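# Transfer wet-printed cloth into the frame on the other board

## Task

Carry the newly printed cloth to the frame on the other board and leave it lying there flat, squared with the frame, with the print facing up. The ink is still wet, so nothing may touch the printed region.

## Robot and tools

ROBOT. Two six-joint arms, left_arm and right_arm, each ending in a two-finger parallel gripper. In the scene frame the left base sits at (+0.036, +0.637, 0) m with quat_wxyz (+1.000, 0, 0, -0.027), and the right base at (+0.001, -0.583, 0) m with quat_wxyz (+1.000, 0, 0, -0.015). Both bases have +z pointing up.

FRAMES. Scene frame: origin at table-top height, midway between the nominal bases; +z up, +x out over the table, left_arm on the +y side (arm names do not match image sides). Every hand pose, velocity, target and wrist-camera pose belongs to that arm's own base frame. Fixed cameras and the table use the scene frame. Reported hand positions may be off by a few centimetres, more at long reach.

GRIPPER GEOMETRY. Fingers point along the gripper's +z axis and open and close along its y axis. end_effector_position is the spot between the pads when they are shut; fingertips reach about 19 mm past it when closed and 6 mm when fully open. A block juts roughly 10 cm toward the gripper's +x axis and turns with it.

ROW LAYOUT. A single list of 20 numbers covers both arms, even if only one moves. First left_arm: x, y, z (metres, absolute position in the left base frame), qw, qx, qy, qz (absolute orientation, w first), then gripper position, force_limit, speed. Then the same ten for right_arm in the right base frame. The last three numbers of each arm lie in [-1, 1]. Gripper position is an absolute opening: +1 means fully open (85 mm), about -0.8 means the pads touch, and -1 keeps closing until blocked. speed sets finger speed: about 20 mm/s at -1, 85 at 0, 150 at +1. force_limit and speed together set grip strength; a slow close at -1 is gentlest. Both start at +1. Sending 0 counts as a command, so to leave a gripper unchanged, resend its last three numbers. A new force_limit or speed only applies once position changes by at least 0.01.

execute_actions(actions, cameras). actions is a list of actions. Each action is a table of at most 15 rows, one row per 1/30 s step; a shorter table repeats its last row to fill 15 steps. An empty list only returns state and images. If any target lies more than 0.6 m from that gripper's current position along one of the gripper's axes, the action is refused for both arms. The commanded orientation is clipped to within 32 degrees of the measured one at each step, so large turns take several actions. Keep a fixed quaternion in every row to hold orientation. For an arm that should stay put, resend the full pose from the last result before it stopped moving, together with its gripper numbers. The "Hand target" line shows where each arm is actually being sent, which may be short of your command.

move(target, speed, blend, blocking, cameras). Sends each gripper in a straight line from its Hand target to the pose in target, which is one 20-number row or a list of up to 15 rows (waypoints). speed is the top path speed in m/s, 0.002 to 3.2, default 0.25; rotation is capped at twice that in rad/s. You may give one value or one per waypoint. blend (metres) rounds corners at intermediate waypoints; the default 0 stops at each one. Paths finish together and are cut off after 10 s. They do not avoid obstacles or the other arm. Do not route a path close to an arm's own base, because that can flip the shoulder. With blocking=false the call returns after about 0.5 s while the move keeps running; a new move takes over from it. The result carries a "move:" line giving the outcome (done, off_target, moving, held, fault) and limits (paced = pose clipped, held = steps withheld). Finger changes in later waypoints take effect only after every arm is at rest there.

wait(seconds): 0 to 10, arms keep their last command. stop(): brakes a running move; fingers carry on. zoom_image(camera, region): region [x0, y0, x1, y1] in pixels, at most 504x504, on that camera's latest image. finished_scene(scene): give the current scene number once the cloth stays placed with the robot clear.

CAMERAS: cam_head_left, cam_head_right, cam_high, cam_low, cam_left_wrist, cam_right_wrist, all 896x504. The cameras argument chooses which ones come back: omitted, null or ["all"] for all, [] for none, and an unknown name voids the call.

RESULTS. object_status: 0 moving, 1 stopped while opening, 2 stopped while closing (a grip), 3 reached the requested opening or pads met (a thin item may still be held). When gripping, send -1 and check for 2. position_measured is in counts: 3 open, about 78 = 60 mm, 130 = 40 mm, 180 = 20 mm, 230 = closed. Joint torques include gravity and are noisy. "within noise" means the arm is still.

AVOID. Any contact with the printed area, including by fingers or the other arm. Letting the cloth fall or leaving it off the table. Drops, slams, fast swings and hard pushes. A target even slightly beyond a firm contact can trip a fault. Contact torque at a joint limit (297, 297, 135, 50.4, 50.4, 50.4 N m) or roughly 150 N of outside force stops the arm for 10 s; after such a stop, release anything it grips before moving it. Pressing the arms together, or gripping the other arm's fingers, can end the task. Long holds, stretched poses or pushing at unreachable targets heat the motors: a MOTOR HOT line appears at 70 °C, and at 85 °C the arm is braked for 30 to 60 s. Commands lag about 0.15 s behind, and the wrist near the first joint's axis can swing the whole arm.

Each tool is called after "Call:" in YAML: its name, and indented under it one key for each argument.

## Session

Call:
execute_actions:
  actions: []

Scene clock: 0.00 s.
left_arm: end_effector_position=(+0.7810, -0.3663, +0.2661) position_measured=3 object_status=3 end_effector_quat_wxyz=(+0.177, +0.844, -0.496, +0.102) | right_arm: end_effector_position=(+0.9632, +0.2173, +0.3737) position_measured=3 object_status=3 end_effector_quat_wxyz=(+0.114, +0.525, -0.443, +0.718)
Joint positions: left_arm=[2.609 -1.254 1.772 -2.304 -1.925 -2.651] | right_arm=[3.441 -0.743 1.443 -3.983 -2.724 -2.727]
Joint velocities: within noise
Joint torques (N m): no reading
Hand target: left_arm +0.7810, -0.3663, +0.2661; +0.177, +0.844, -0.496, +0.102 | right_arm +0.9632, +0.2173, +0.3737; +0.114, +0.525, -0.443, +0.718
Tool commands: left_gripper/position=+1.0 left_gripper/force_limit=+1.0 left_gripper/speed=+1.0 right_gripper/position=+1.0 right_gripper/force_limit=+1.0 right_gripper/speed=+1.0

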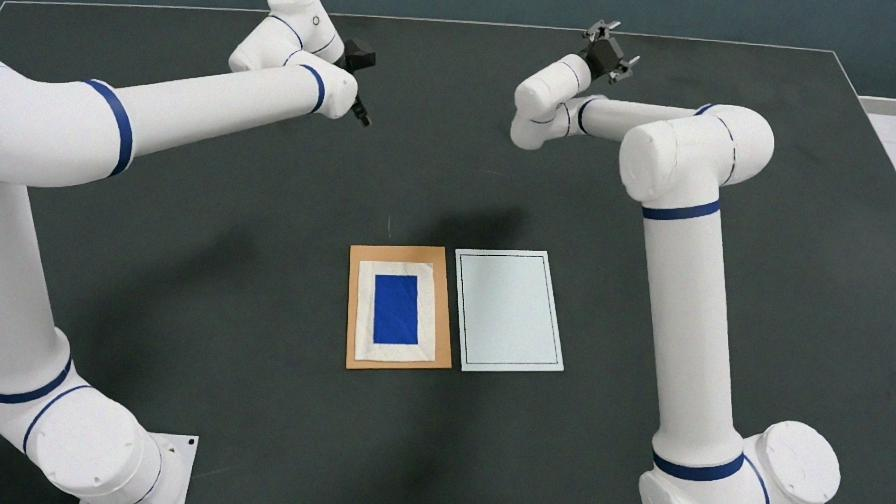

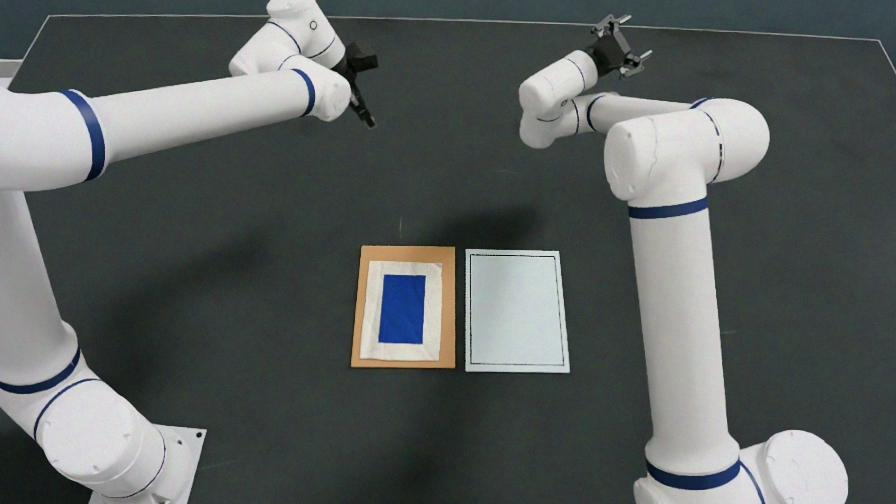

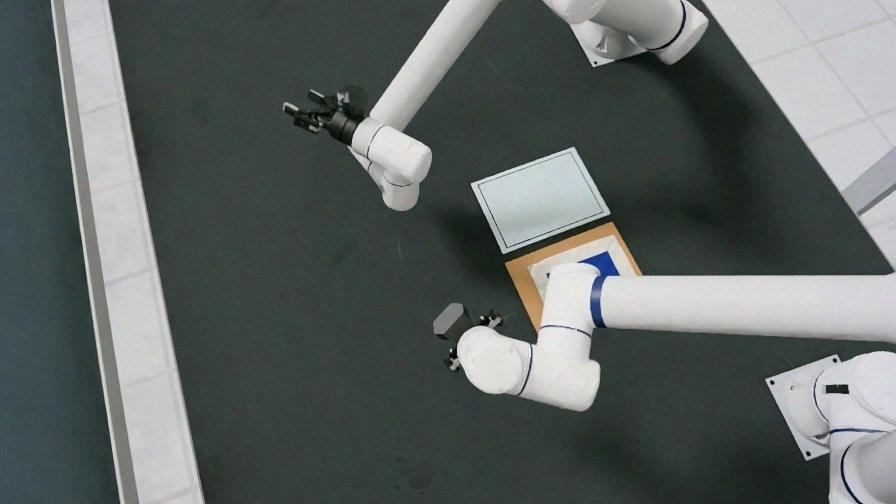

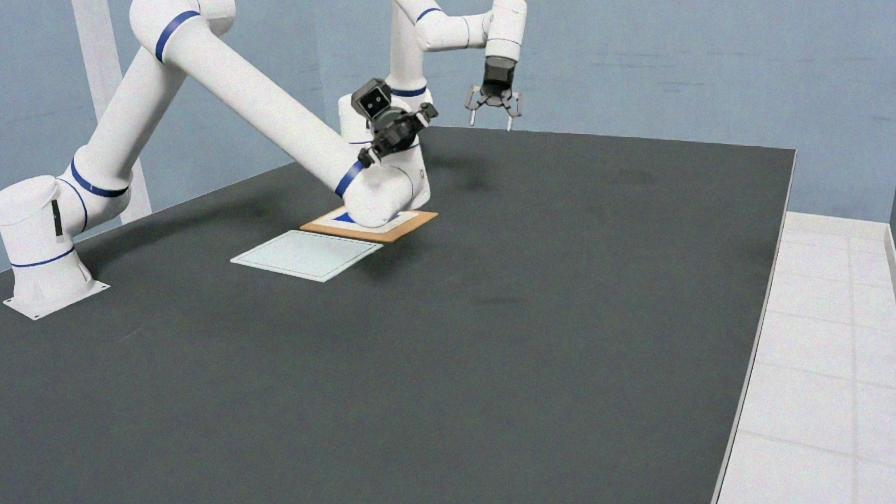

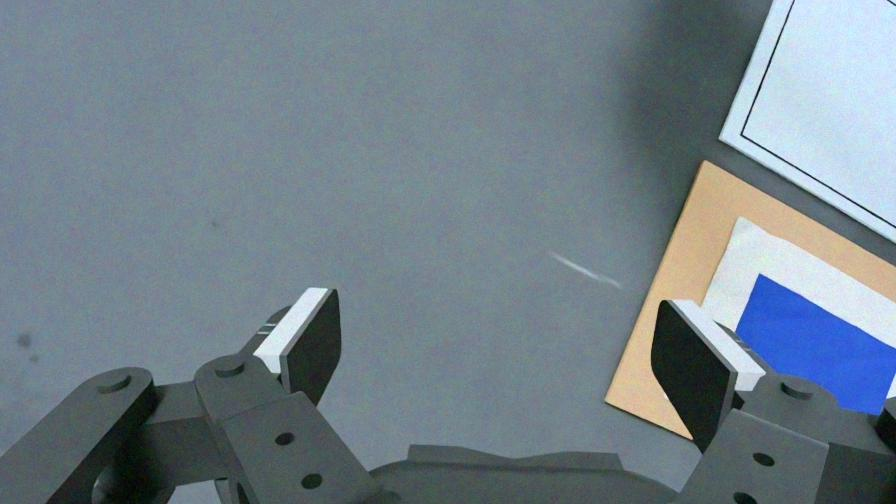

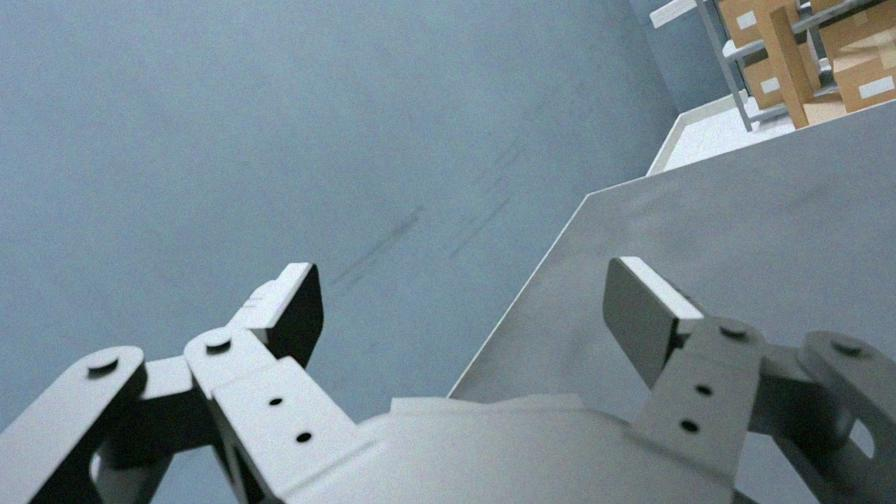

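Call:
zoom_image:
  camera: "cam_head_left"
  region: [330, 230, 580, 385]

Call:
zoom_image:
  camera: "cam_head_right"
  region: [330, 230, 580, 385]

Call:
zoom_image:
  camera: "cam_left_wrist"
  region: [596, 150, 896, 450]

Scaled by 2.016 from the camera's 896x504 image, which has a finer 1280x720 frame.

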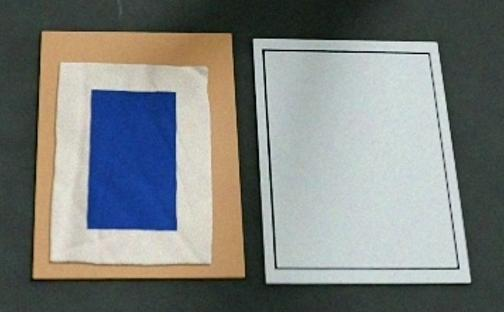

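Scaled by 2.016 from the camera's 896x504 image, which has a finer 1280x720 frame.

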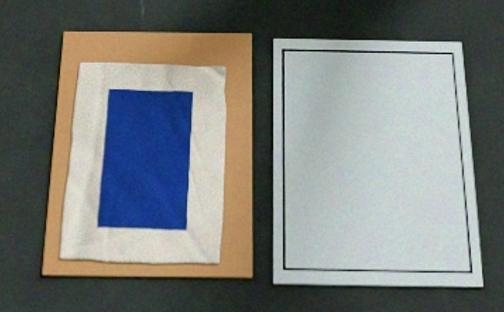

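Scaled by 1.680 from the camera's 896x504 image, which has a finer 1280x720 frame.

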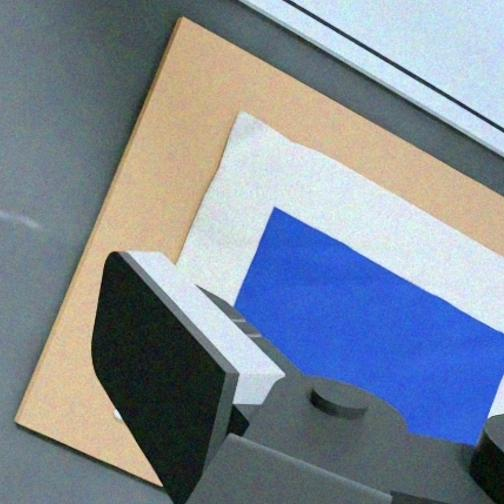

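Call:
move:
  target: [0.508,-0.575,0.2,0,0.9993,0.037,0,-0.2,-1,-1,0.285,0.627,0.2,0,-0.025,0.9997,0,-0.2,-1,-1]

Scene clock: 40.67 s.
left_arm: end_effector_position=(+0.6786, -0.4446, +0.2413) position_measured=154 object_status=0 end_effector_quat_wxyz=(+0.115, +0.942, -0.307, +0.066) | right_arm: end_effector_position=(+0.7417, +0.3495, +0.3158) position_measured=154 object_status=0 end_effector_quat_wxyz=(+0.011, -0.452, +0.610, -0.651)
Joint positions: left_arm=[2.394 -1.335 1.903 -2.359 -1.723 -3.276] | right_arm=[3.699 -1.041 1.89 -2.982 -2.961 -1.191]
Joint velocities: within noise
Joint torques (N m): left_arm=[-11.19 -112.52 -34.23 -2.72 1.21 -3.69] | right_arm=[-12.17 -58.83 -29.65 -7.47 -5.93 -2.91]
Hand target: left_arm +0.6786, -0.4446, +0.2413; +0.115, +0.942, -0.307, +0.066 | right_arm +0.7417, +0.3495, +0.3158; +0.011, -0.452, +0.610, -0.651
Off the commanded pose: left_arm 0.219 m, 43 deg | right_arm 0.547 m, 103 deg.
led back after a hold (right arm): the arm was led back toward your command in small steps, so it may still be short of it.
move: held (right_arm; a check stopped the path), off_target (left_arm; braked when a check withheld steps of right_arm); limits=held
pose unreachable (right arm): on one or more control steps of this call, first in action 0 (counted from 0), this arm could not follow its commanded pose, so it was not sent that pose on those steps. It may still have moved: this result reports where it is.
cause: moving toward the commanded pose would bring two parts of the arm too close to each other (its gripper and another part of the arm, with joints 4 (wrist 1) to 6 (wrist 3) between them).
camera_calibration:
cam_left_wrist: T_world_to_cam=[[-0.578777, -0.805567, 0.126802, 0.0150782], [-0.794412, 0.592083, 0.135449, 0.784079], [-0.184191, -0.0223378, -0.982637, 0.476748], [0, 0, 0, 1]] pos_world=[0.719422, -0.441444, 0.360355]
cam_right_wrist: T_world_to_cam=[[-0.551626, -0.231664, -0.801274, 0.745145], [0.332307, 0.820082, -0.465873, -0.372899], [0.765036, -0.523257, -0.375396, -0.140114], [0, 0, 0, 1]] pos_world=[0.64215, 0.405115, 0.370744]

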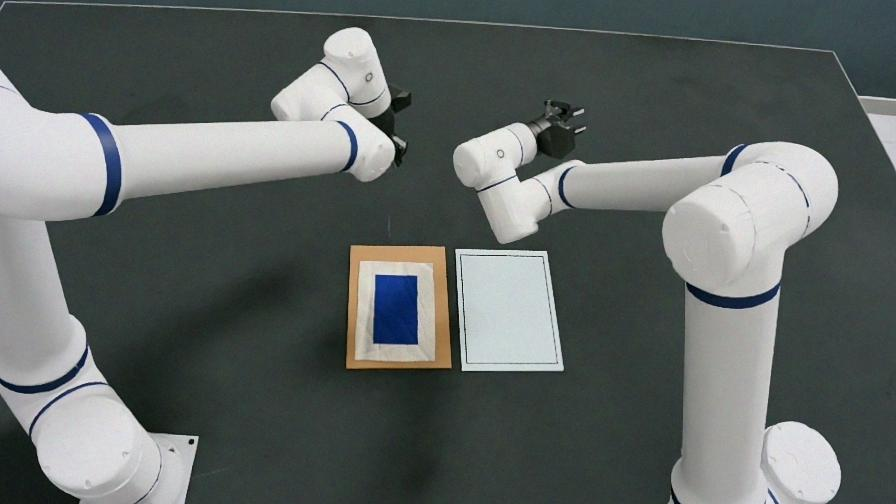

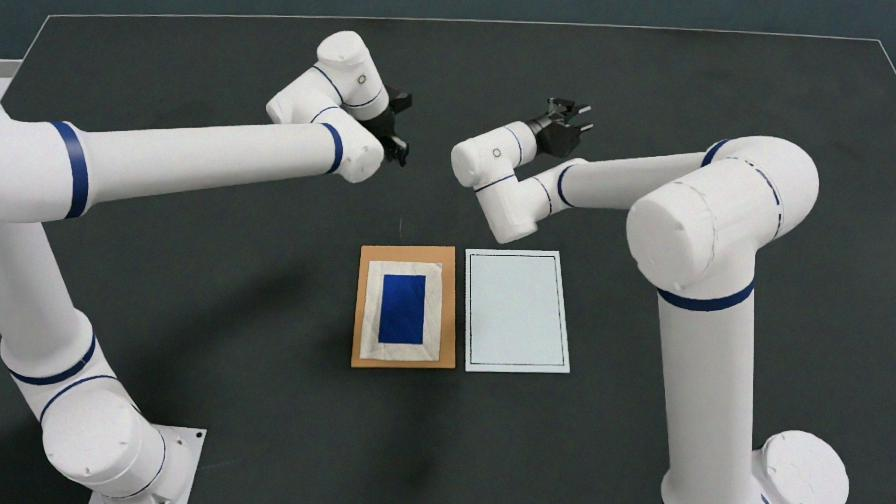

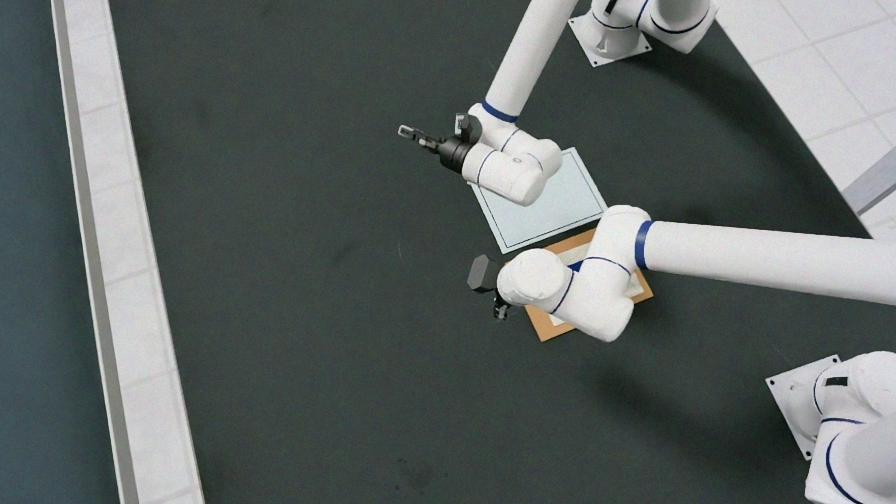

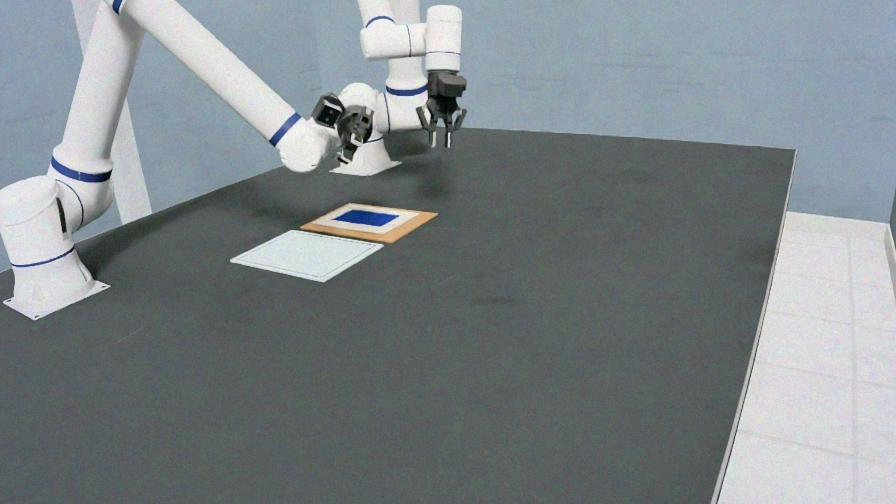

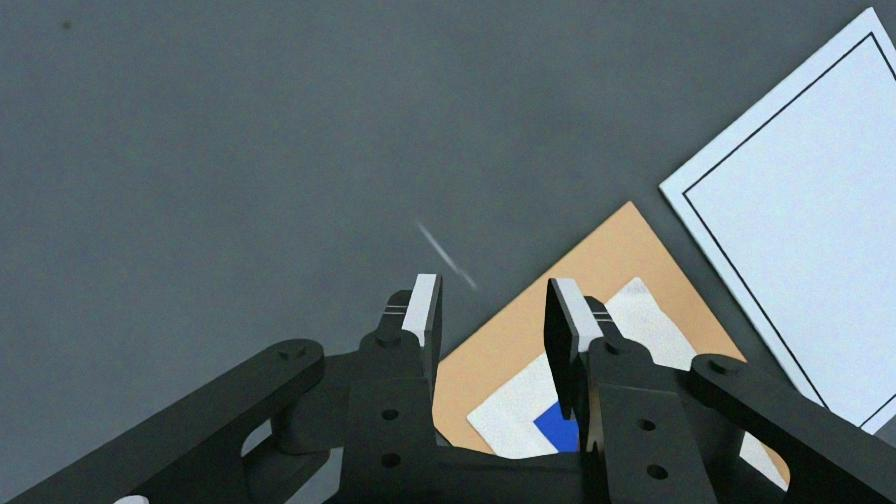

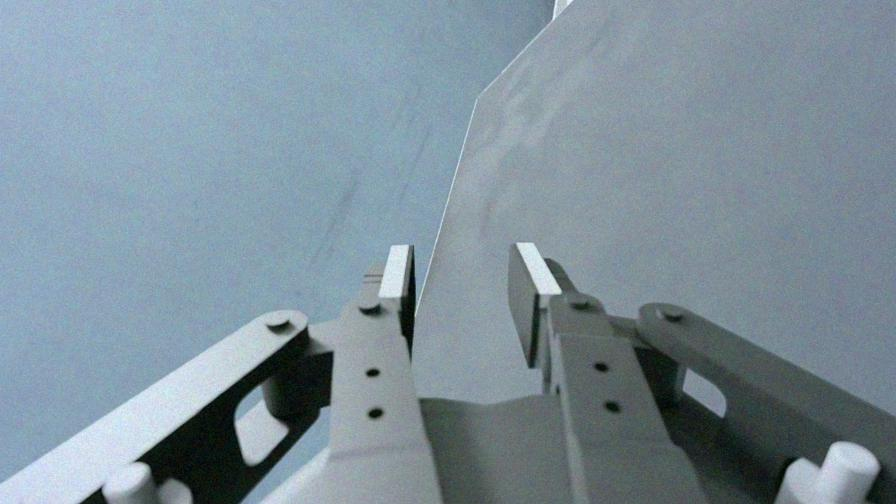

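Call:
move:
  target:
    - [0.508,-0.575,0.25,0,0.9993,0.037,0,-0.2,-1,-1,0.6,0.42,0.42,0,0.595,-0.804,0,-0.2,-1,-1]
    - [0.508,-0.575,0.2,0,0.9993,0.037,0,-0.2,-1,-1,0.45,0.5,0.3,0,-0.025,0.9997,0,-0.2,-1,-1]
  cameras: ["cam_head_right","cam_low"]

Scene clock: 49.70 s.
left_arm: end_effector_position=(+0.6576, -0.4606, +0.2424) position_measured=154 object_status=3 end_effector_quat_wxyz=(+0.101, +0.957, -0.266, +0.059) | right_arm: end_effector_position=(+0.7340, +0.3526, +0.3207) position_measured=154 object_status=3 end_effector_quat_wxyz=(+0.016, -0.468, +0.622, -0.627)
Joint positions: left_arm=[2.349 -1.349 1.912 -2.337 -1.688 -3.404] | right_arm=[3.703 -1.097 1.908 -2.848 -2.901 -1.098]
Joint velocities: within noise
Joint torques (N m): left_arm=[-12.63 -109.3 -31.29 -2.13 2.01 -3.51] | right_arm=[-11.93 -57.15 -32.07 -7.78 -6.34 -2.82]
Hand target: left_arm +0.6576, -0.4606, +0.2424; +0.101, +0.957, -0.266, +0.059 | right_arm +0.7340, +0.3526, +0.3207; +0.016, -0.468, +0.622, -0.627
Off the commanded pose: left_arm 0.193 m, 38 deg | right_arm 0.321 m, 101 deg.
move: held (right_arm; a check stopped the path), off_target (left_arm; braked when a check withheld steps of right_arm); path passed 0 of 2 targets; limits=held
pose unreachable (right arm): on one or more control steps of this call, first in action 0 (counted from 0), this arm could not follow its commanded pose, so it was not sent that pose on those steps. It may still have moved: this result reports where it is.
cause: moving toward the commanded pose would bring two parts of the arm too close to each other (its gripper and another part of the arm, with joints 4 (wrist 1) to 6 (wrist 3) between them).
Images, in order (width x height): cam_head_right 896x504, cam_low 896x504.

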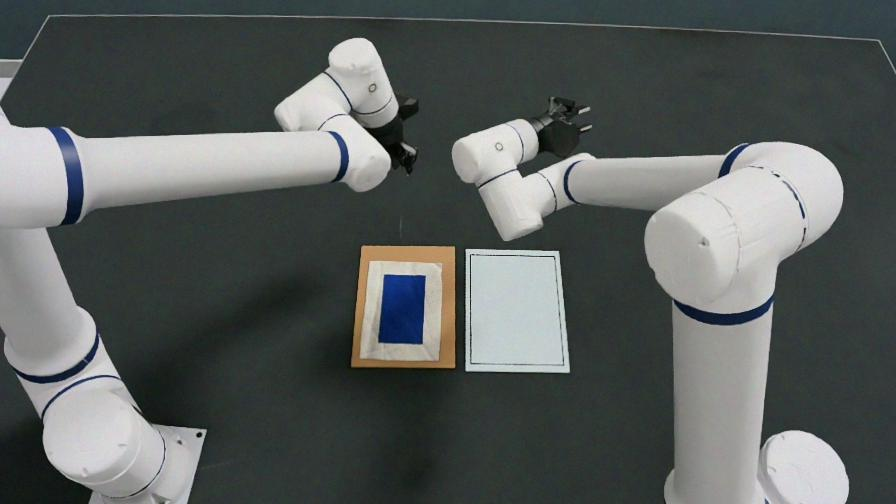

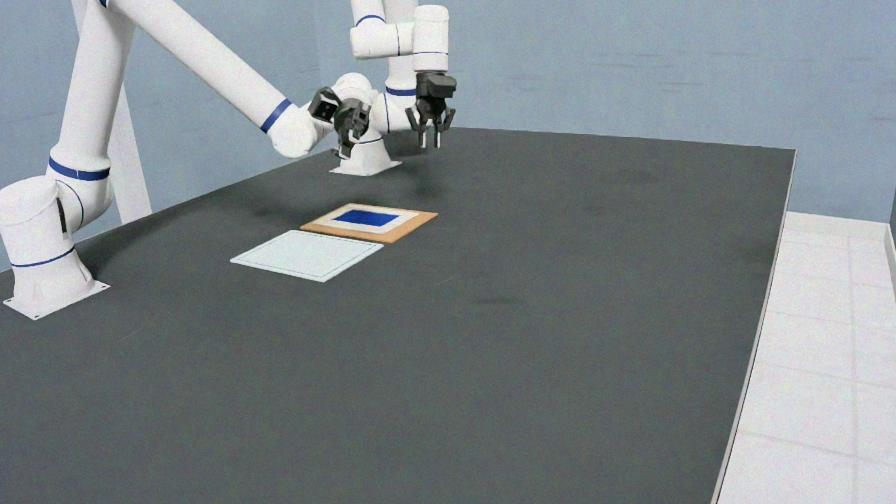

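Call:
move:
  target:
    - [0.6576,-0.4606,0.2424,0.101,0.957,-0.266,0.059,-0.2,-1,-1,0.741,0.42,0.23,0.126,-0.627,0.677,-0.365,-0.2,-1,-1]
    - [0.6576,-0.4606,0.2424,0.101,0.957,-0.266,0.059,-0.2,-1,-1,0.66,0.48,0.2,0.222,-0.717,0.656,-0.063,-0.2,-1,-1]
  cameras: ["cam_head_right","cam_low"]

Scene clock: 66.40 s.
left_arm: end_effector_position=(+0.6576, -0.4606, +0.2424) position_measured=154 object_status=3 end_effector_quat_wxyz=(+0.101, +0.957, -0.266, +0.059) | right_arm: end_effector_position=(+0.6600, +0.4800, +0.2000) position_measured=154 object_status=3 end_effector_quat_wxyz=(-0.222, +0.718, -0.657, +0.063)
Joint positions: left_arm=[2.348 -1.349 1.912 -2.338 -1.686 -3.404] | right_arm=[3.525 -1.325 2.087 -2.793 -1.495 -1.259]
Joint velocities: within noise
Joint torques (N m): left_arm=[-8.91 -109.76 -36.49 -7.83 1.62 -3.87] | right_arm=[-10.91 -74.8 -20.69 -1.4 5.02 -2.99]
Hand target: left_arm +0.6576, -0.4606, +0.2424; +0.101, +0.957, -0.266, +0.059 | right_arm +0.6600, +0.4800, +0.2000; -0.222, +0.718, -0.657, +0.063
Off the commanded pose: left_arm 0.000 m, 0 deg | right_arm 0.000 m, 0 deg.
move: done
Images, in order (width x height): cam_head_right 896x504, cam_low 896x504.

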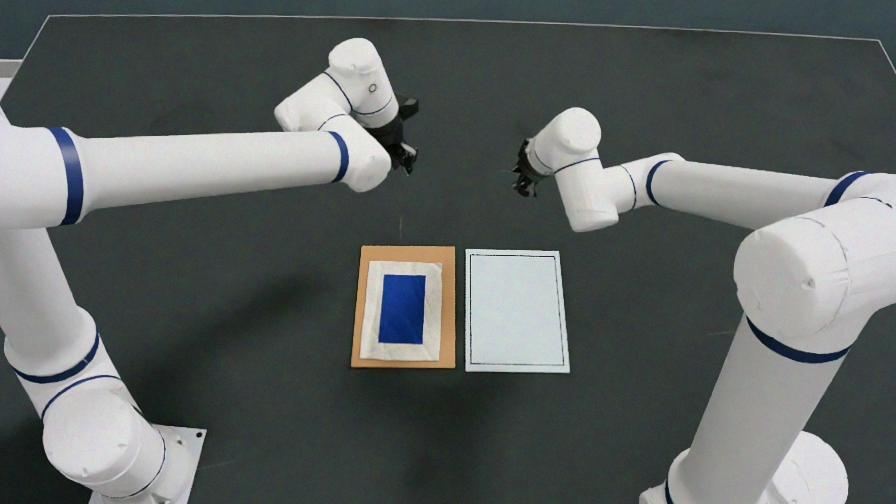

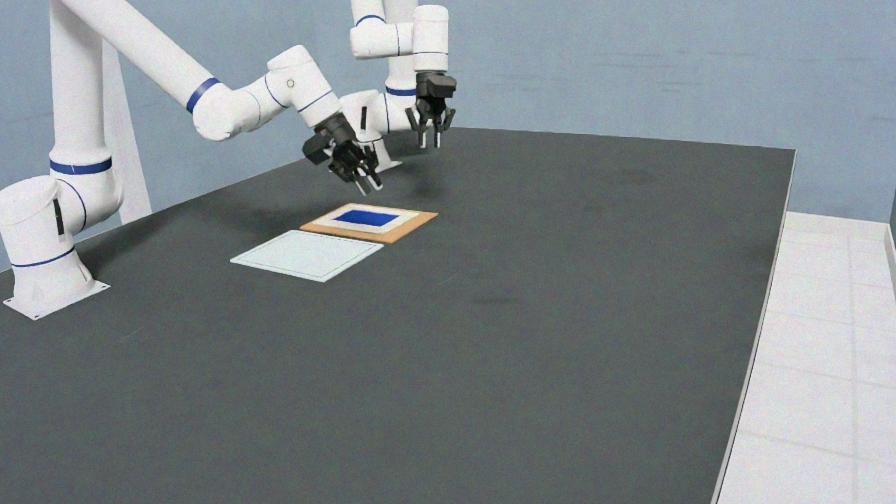

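Call:
move:
  target:
    - [0.6576,-0.4606,0.2424,0.101,0.957,-0.266,0.059,-0.2,-1,-1,0.45,0.5,0.25,0,-0.55,0.83,0,-0.2,-1,-1]
    - [0.508,-0.575,0.2,0,0.9993,0.037,0,-0.2,-1,-1,0.285,0.627,0.2,0,-0.025,0.9997,0,-0.2,-1,-1]

Scene clock: 73.47 s.
left_arm: end_effector_position=(+0.5380, -0.5521, +0.2085) position_measured=154 object_status=3 end_effector_quat_wxyz=(+0.021, +0.999, -0.024, +0.012) | right_arm: end_effector_position=(+0.3337, +0.5892, +0.2148) position_measured=154 object_status=3 end_effector_quat_wxyz=(-0.001, -0.191, +0.982, +0.001)
Joint positions: left_arm=[2.112 -1.34 1.917 -2.195 -1.573 -4.123] | right_arm=[3.931 -1.477 2.057 -2.15 -1.569 0.406]
Joint velocities: within noise
Joint torques (N m): left_arm=[-12 -85.93 -43.74 -2.1 2.11 -3.89] | right_arm=[-12.31 -65.14 -37.94 -0.56 -3.62 -2.67]
Hand target: left_arm +0.5379, -0.5521, +0.2085; +0.021, +0.999, -0.024, +0.012 | right_arm +0.3337, +0.5892, +0.2148; -0.001, -0.191, +0.982, +0.001
Off the commanded pose: left_arm 0.039 m, 8 deg | right_arm 0.063 m, 19 deg.
move: held (right_arm; a check stopped the path), off_target (left_arm; braked when a check withheld steps of right_arm); path passed 1 of 2 targets; limits=held
pose unreachable (right arm): on one or more control steps of this call, first in action 0 (counted from 0), this arm could not follow its commanded pose, so it was not sent that pose on those steps. It may still have moved: this result reports where it is.
cause: moving toward the commanded pose would bring a part of the arm too close to another arm (a part of this arm just beyond joint 5 (wrist 2) and a part of the left arm just beyond its joint 3 (elbow), along the way the arms are being sent, or toward where that arm still pushes).
camera_calibration:
cam_left_wrist: T_world_to_cam=[[-0.034084, -0.999337, -0.0127658, -0.519705], [-0.952303, 0.0285988, 0.303809, 0.479236], [-0.303243, 0.022512, -0.952647, 0.498823], [0, 0, 0, 1]] pos_world=[0.589929, -0.544296, 0.322972]
cam_right_wrist: T_world_to_cam=[[-0.370573, 0.928322, 0.0298879, -0.427703], [0.866284, 0.333844, 0.371619, -0.552558], [0.335004, 0.163604, -0.927904, 0.116947], [0, 0, 0, 1]] pos_world=[0.280999, 0.562381, 0.32664]

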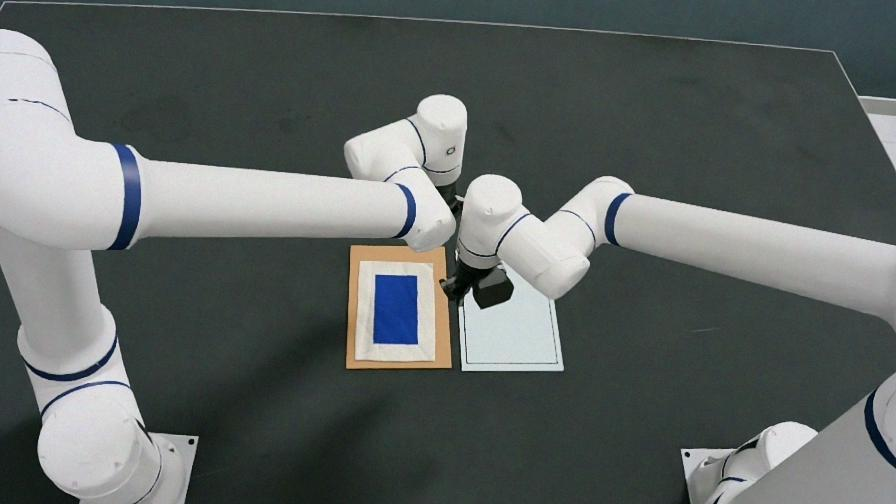

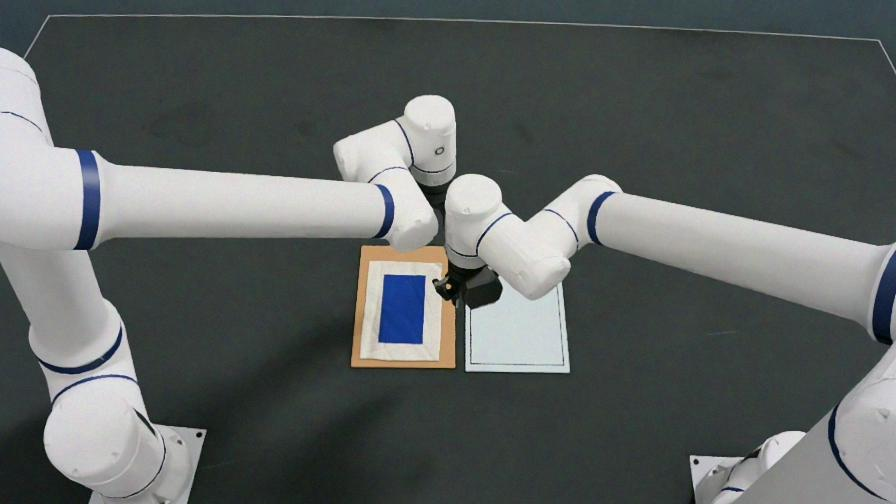

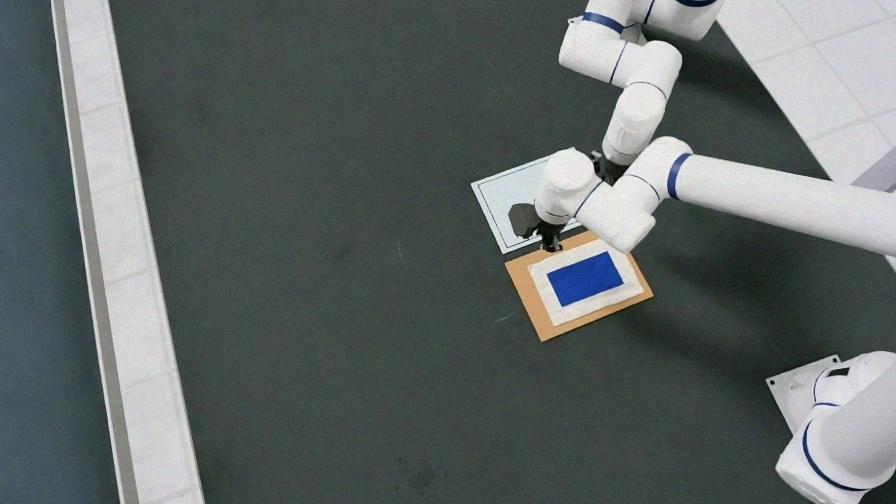

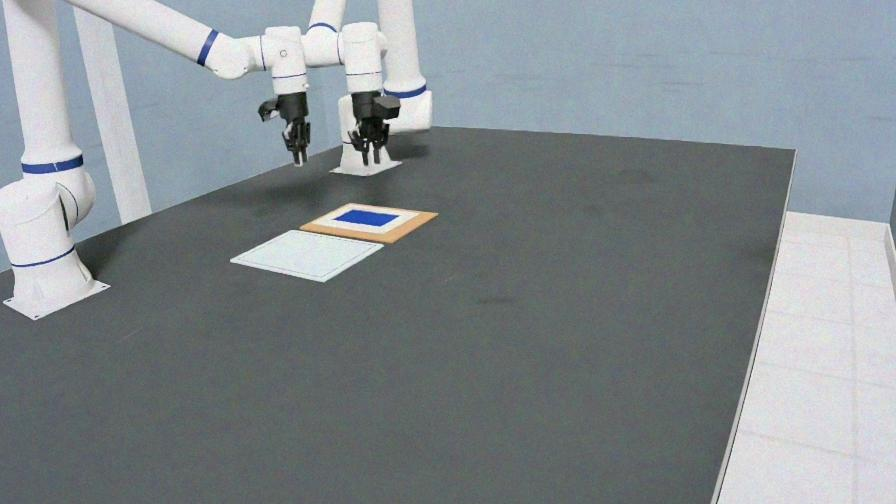

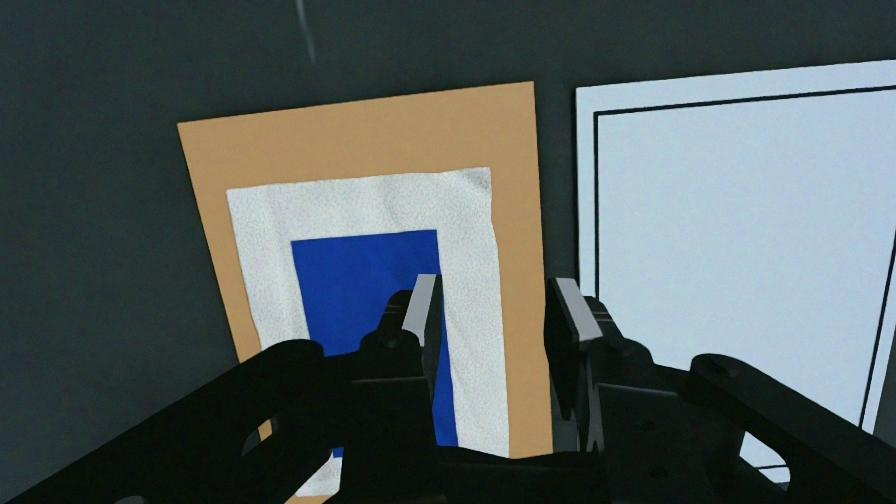

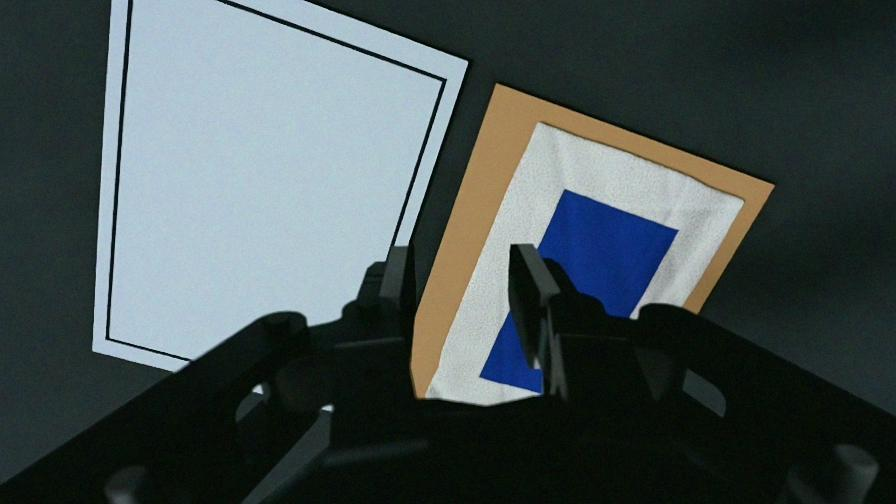

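Call:
move:
  target:
    - [0.538,-0.552,0.22,0,0.9993,0.037,0,-0.2,-1,-1,0.52,0.35,0.25,0,-0.766,0.643,0,-0.2,-1,-1]
    - [0.3014,-0.5916,0.2,0,0.9993,0.037,0,-0.2,-1,-1,0.52,0.38,0.25,0,-0.9997,-0.025,0,-0.2,-1,-1]
    - [0.3014,-0.5916,0.2,0,0.9993,0.037,0,-0.2,-1,-1,0.4923,0.63,0.2,0,-0.9997,-0.025,0,-0.2,-1,-1]

Scene clock: 91.70 s.
left_arm: end_effector_position=(+0.3014, -0.5916, +0.2000) position_measured=154 object_status=3 end_effector_quat_wxyz=(+0.000, +0.999, +0.037, +0.000) | right_arm: end_effector_position=(+0.4923, +0.6298, +0.2000) position_measured=154 object_status=3 end_effector_quat_wxyz=(+0.000, +1.000, +0.025, +0.000)
Joint positions: left_arm=[1.771 -1.482 2.094 -2.183 -1.571 -4.586] | right_arm=[3.825 -1.277 1.838 -2.132 -1.571 -2.508]
Joint velocities: within noise
Joint torques (N m): left_arm=[-13.15 -92.48 -32.64 -7.65 1.97 -3.6] | right_arm=[18.77 -45.6 -38.18 -0.82 -3.83 1.84]
Hand target: left_arm +0.3014, -0.5916, +0.2000; +0.000, +0.999, +0.037, +0.000 | right_arm +0.4923, +0.6300, +0.2000; +0.000, +1.000, +0.025, +0.000
Off the commanded pose: left_arm 0.000 m, 0 deg | right_arm 0.000 m, 0 deg.
move: done
camera_calibration:
cam_left_wrist: T_world_to_cam=[[0.0877166, -0.9947, -0.0536466, -0.593147], [-0.939815, -0.100489, 0.326571, 0.172989], [-0.330232, 0.0217722, -0.943649, 0.425783], [0, 0, 0, 1]] pos_world=[0.355214, -0.58189, 0.313476]
cam_right_wrist: T_world_to_cam=[[0.0459444, -0.998545, 0.028232, 0.602735], [-0.927499, -0.0321453, 0.372442, 0.415384], [-0.370993, -0.0432968, -0.927626, 0.521395], [0, 0, 0, 1]] pos_world=[0.551009, 0.637785, 0.311937]

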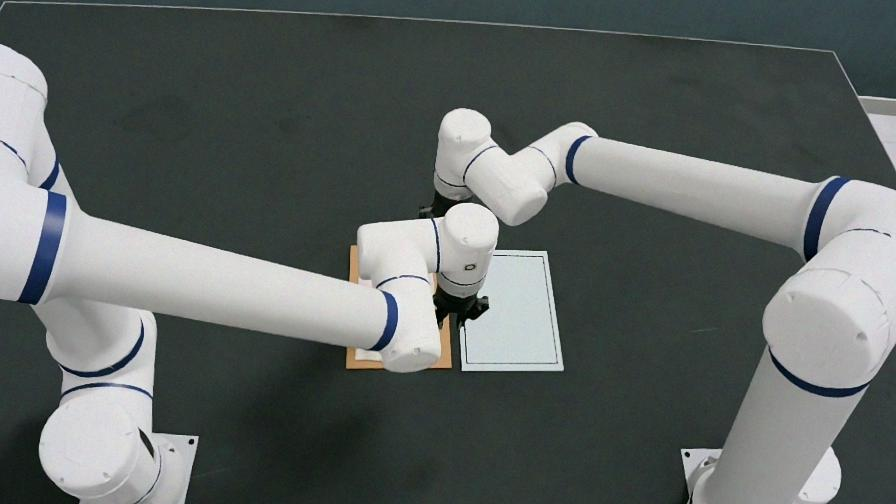

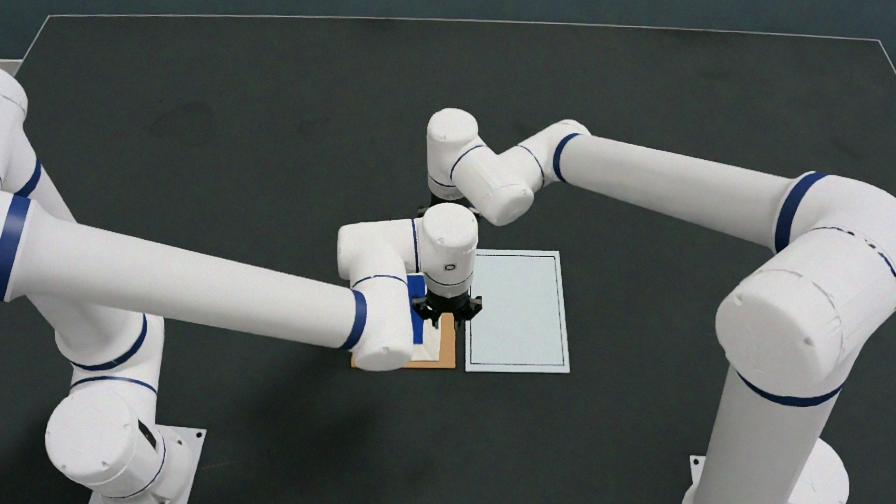

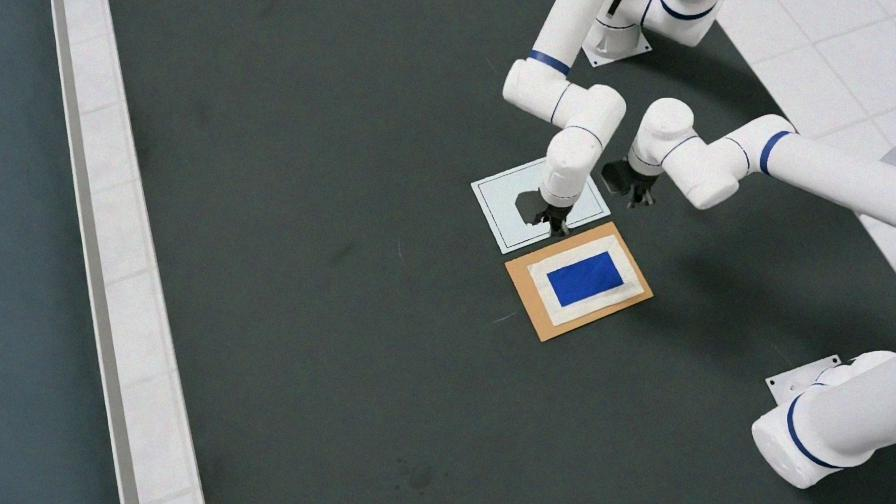

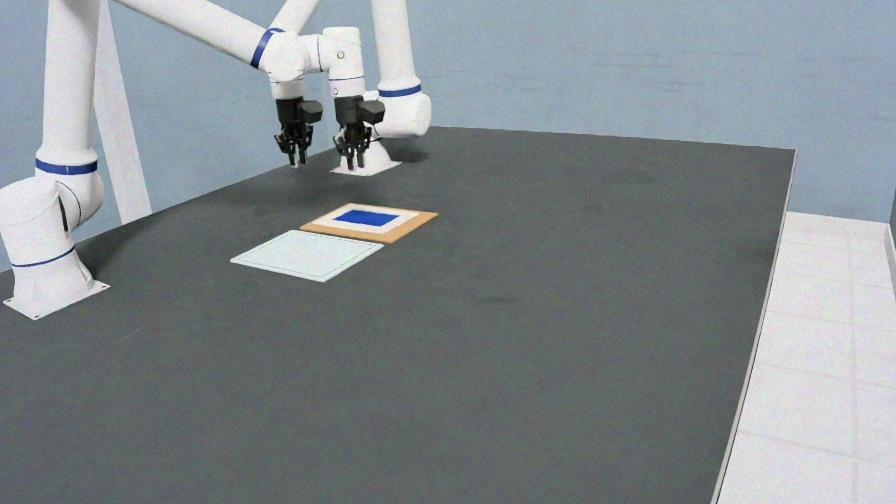

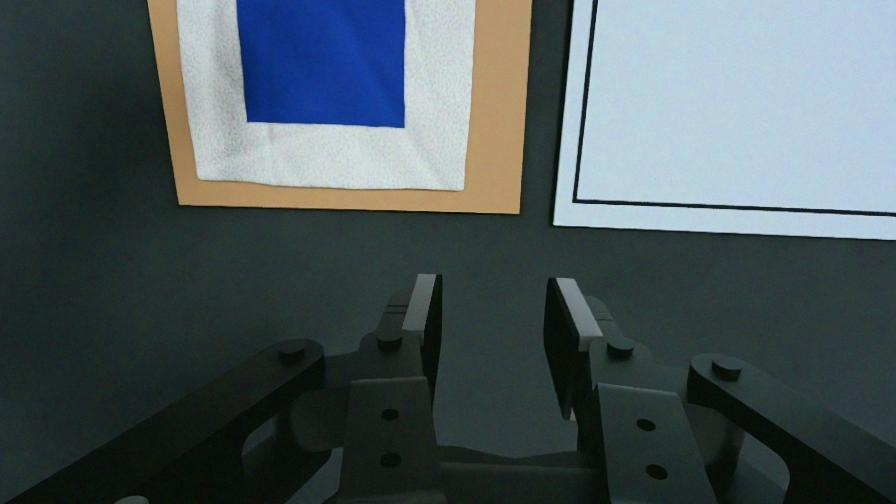

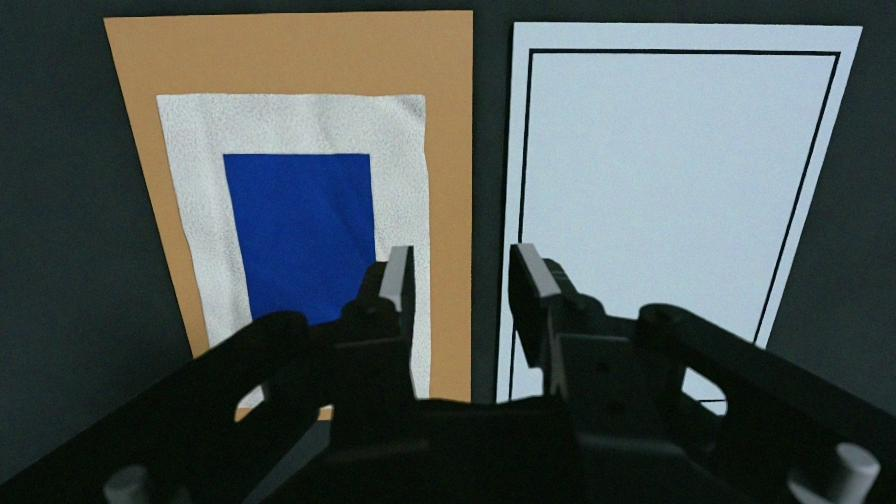

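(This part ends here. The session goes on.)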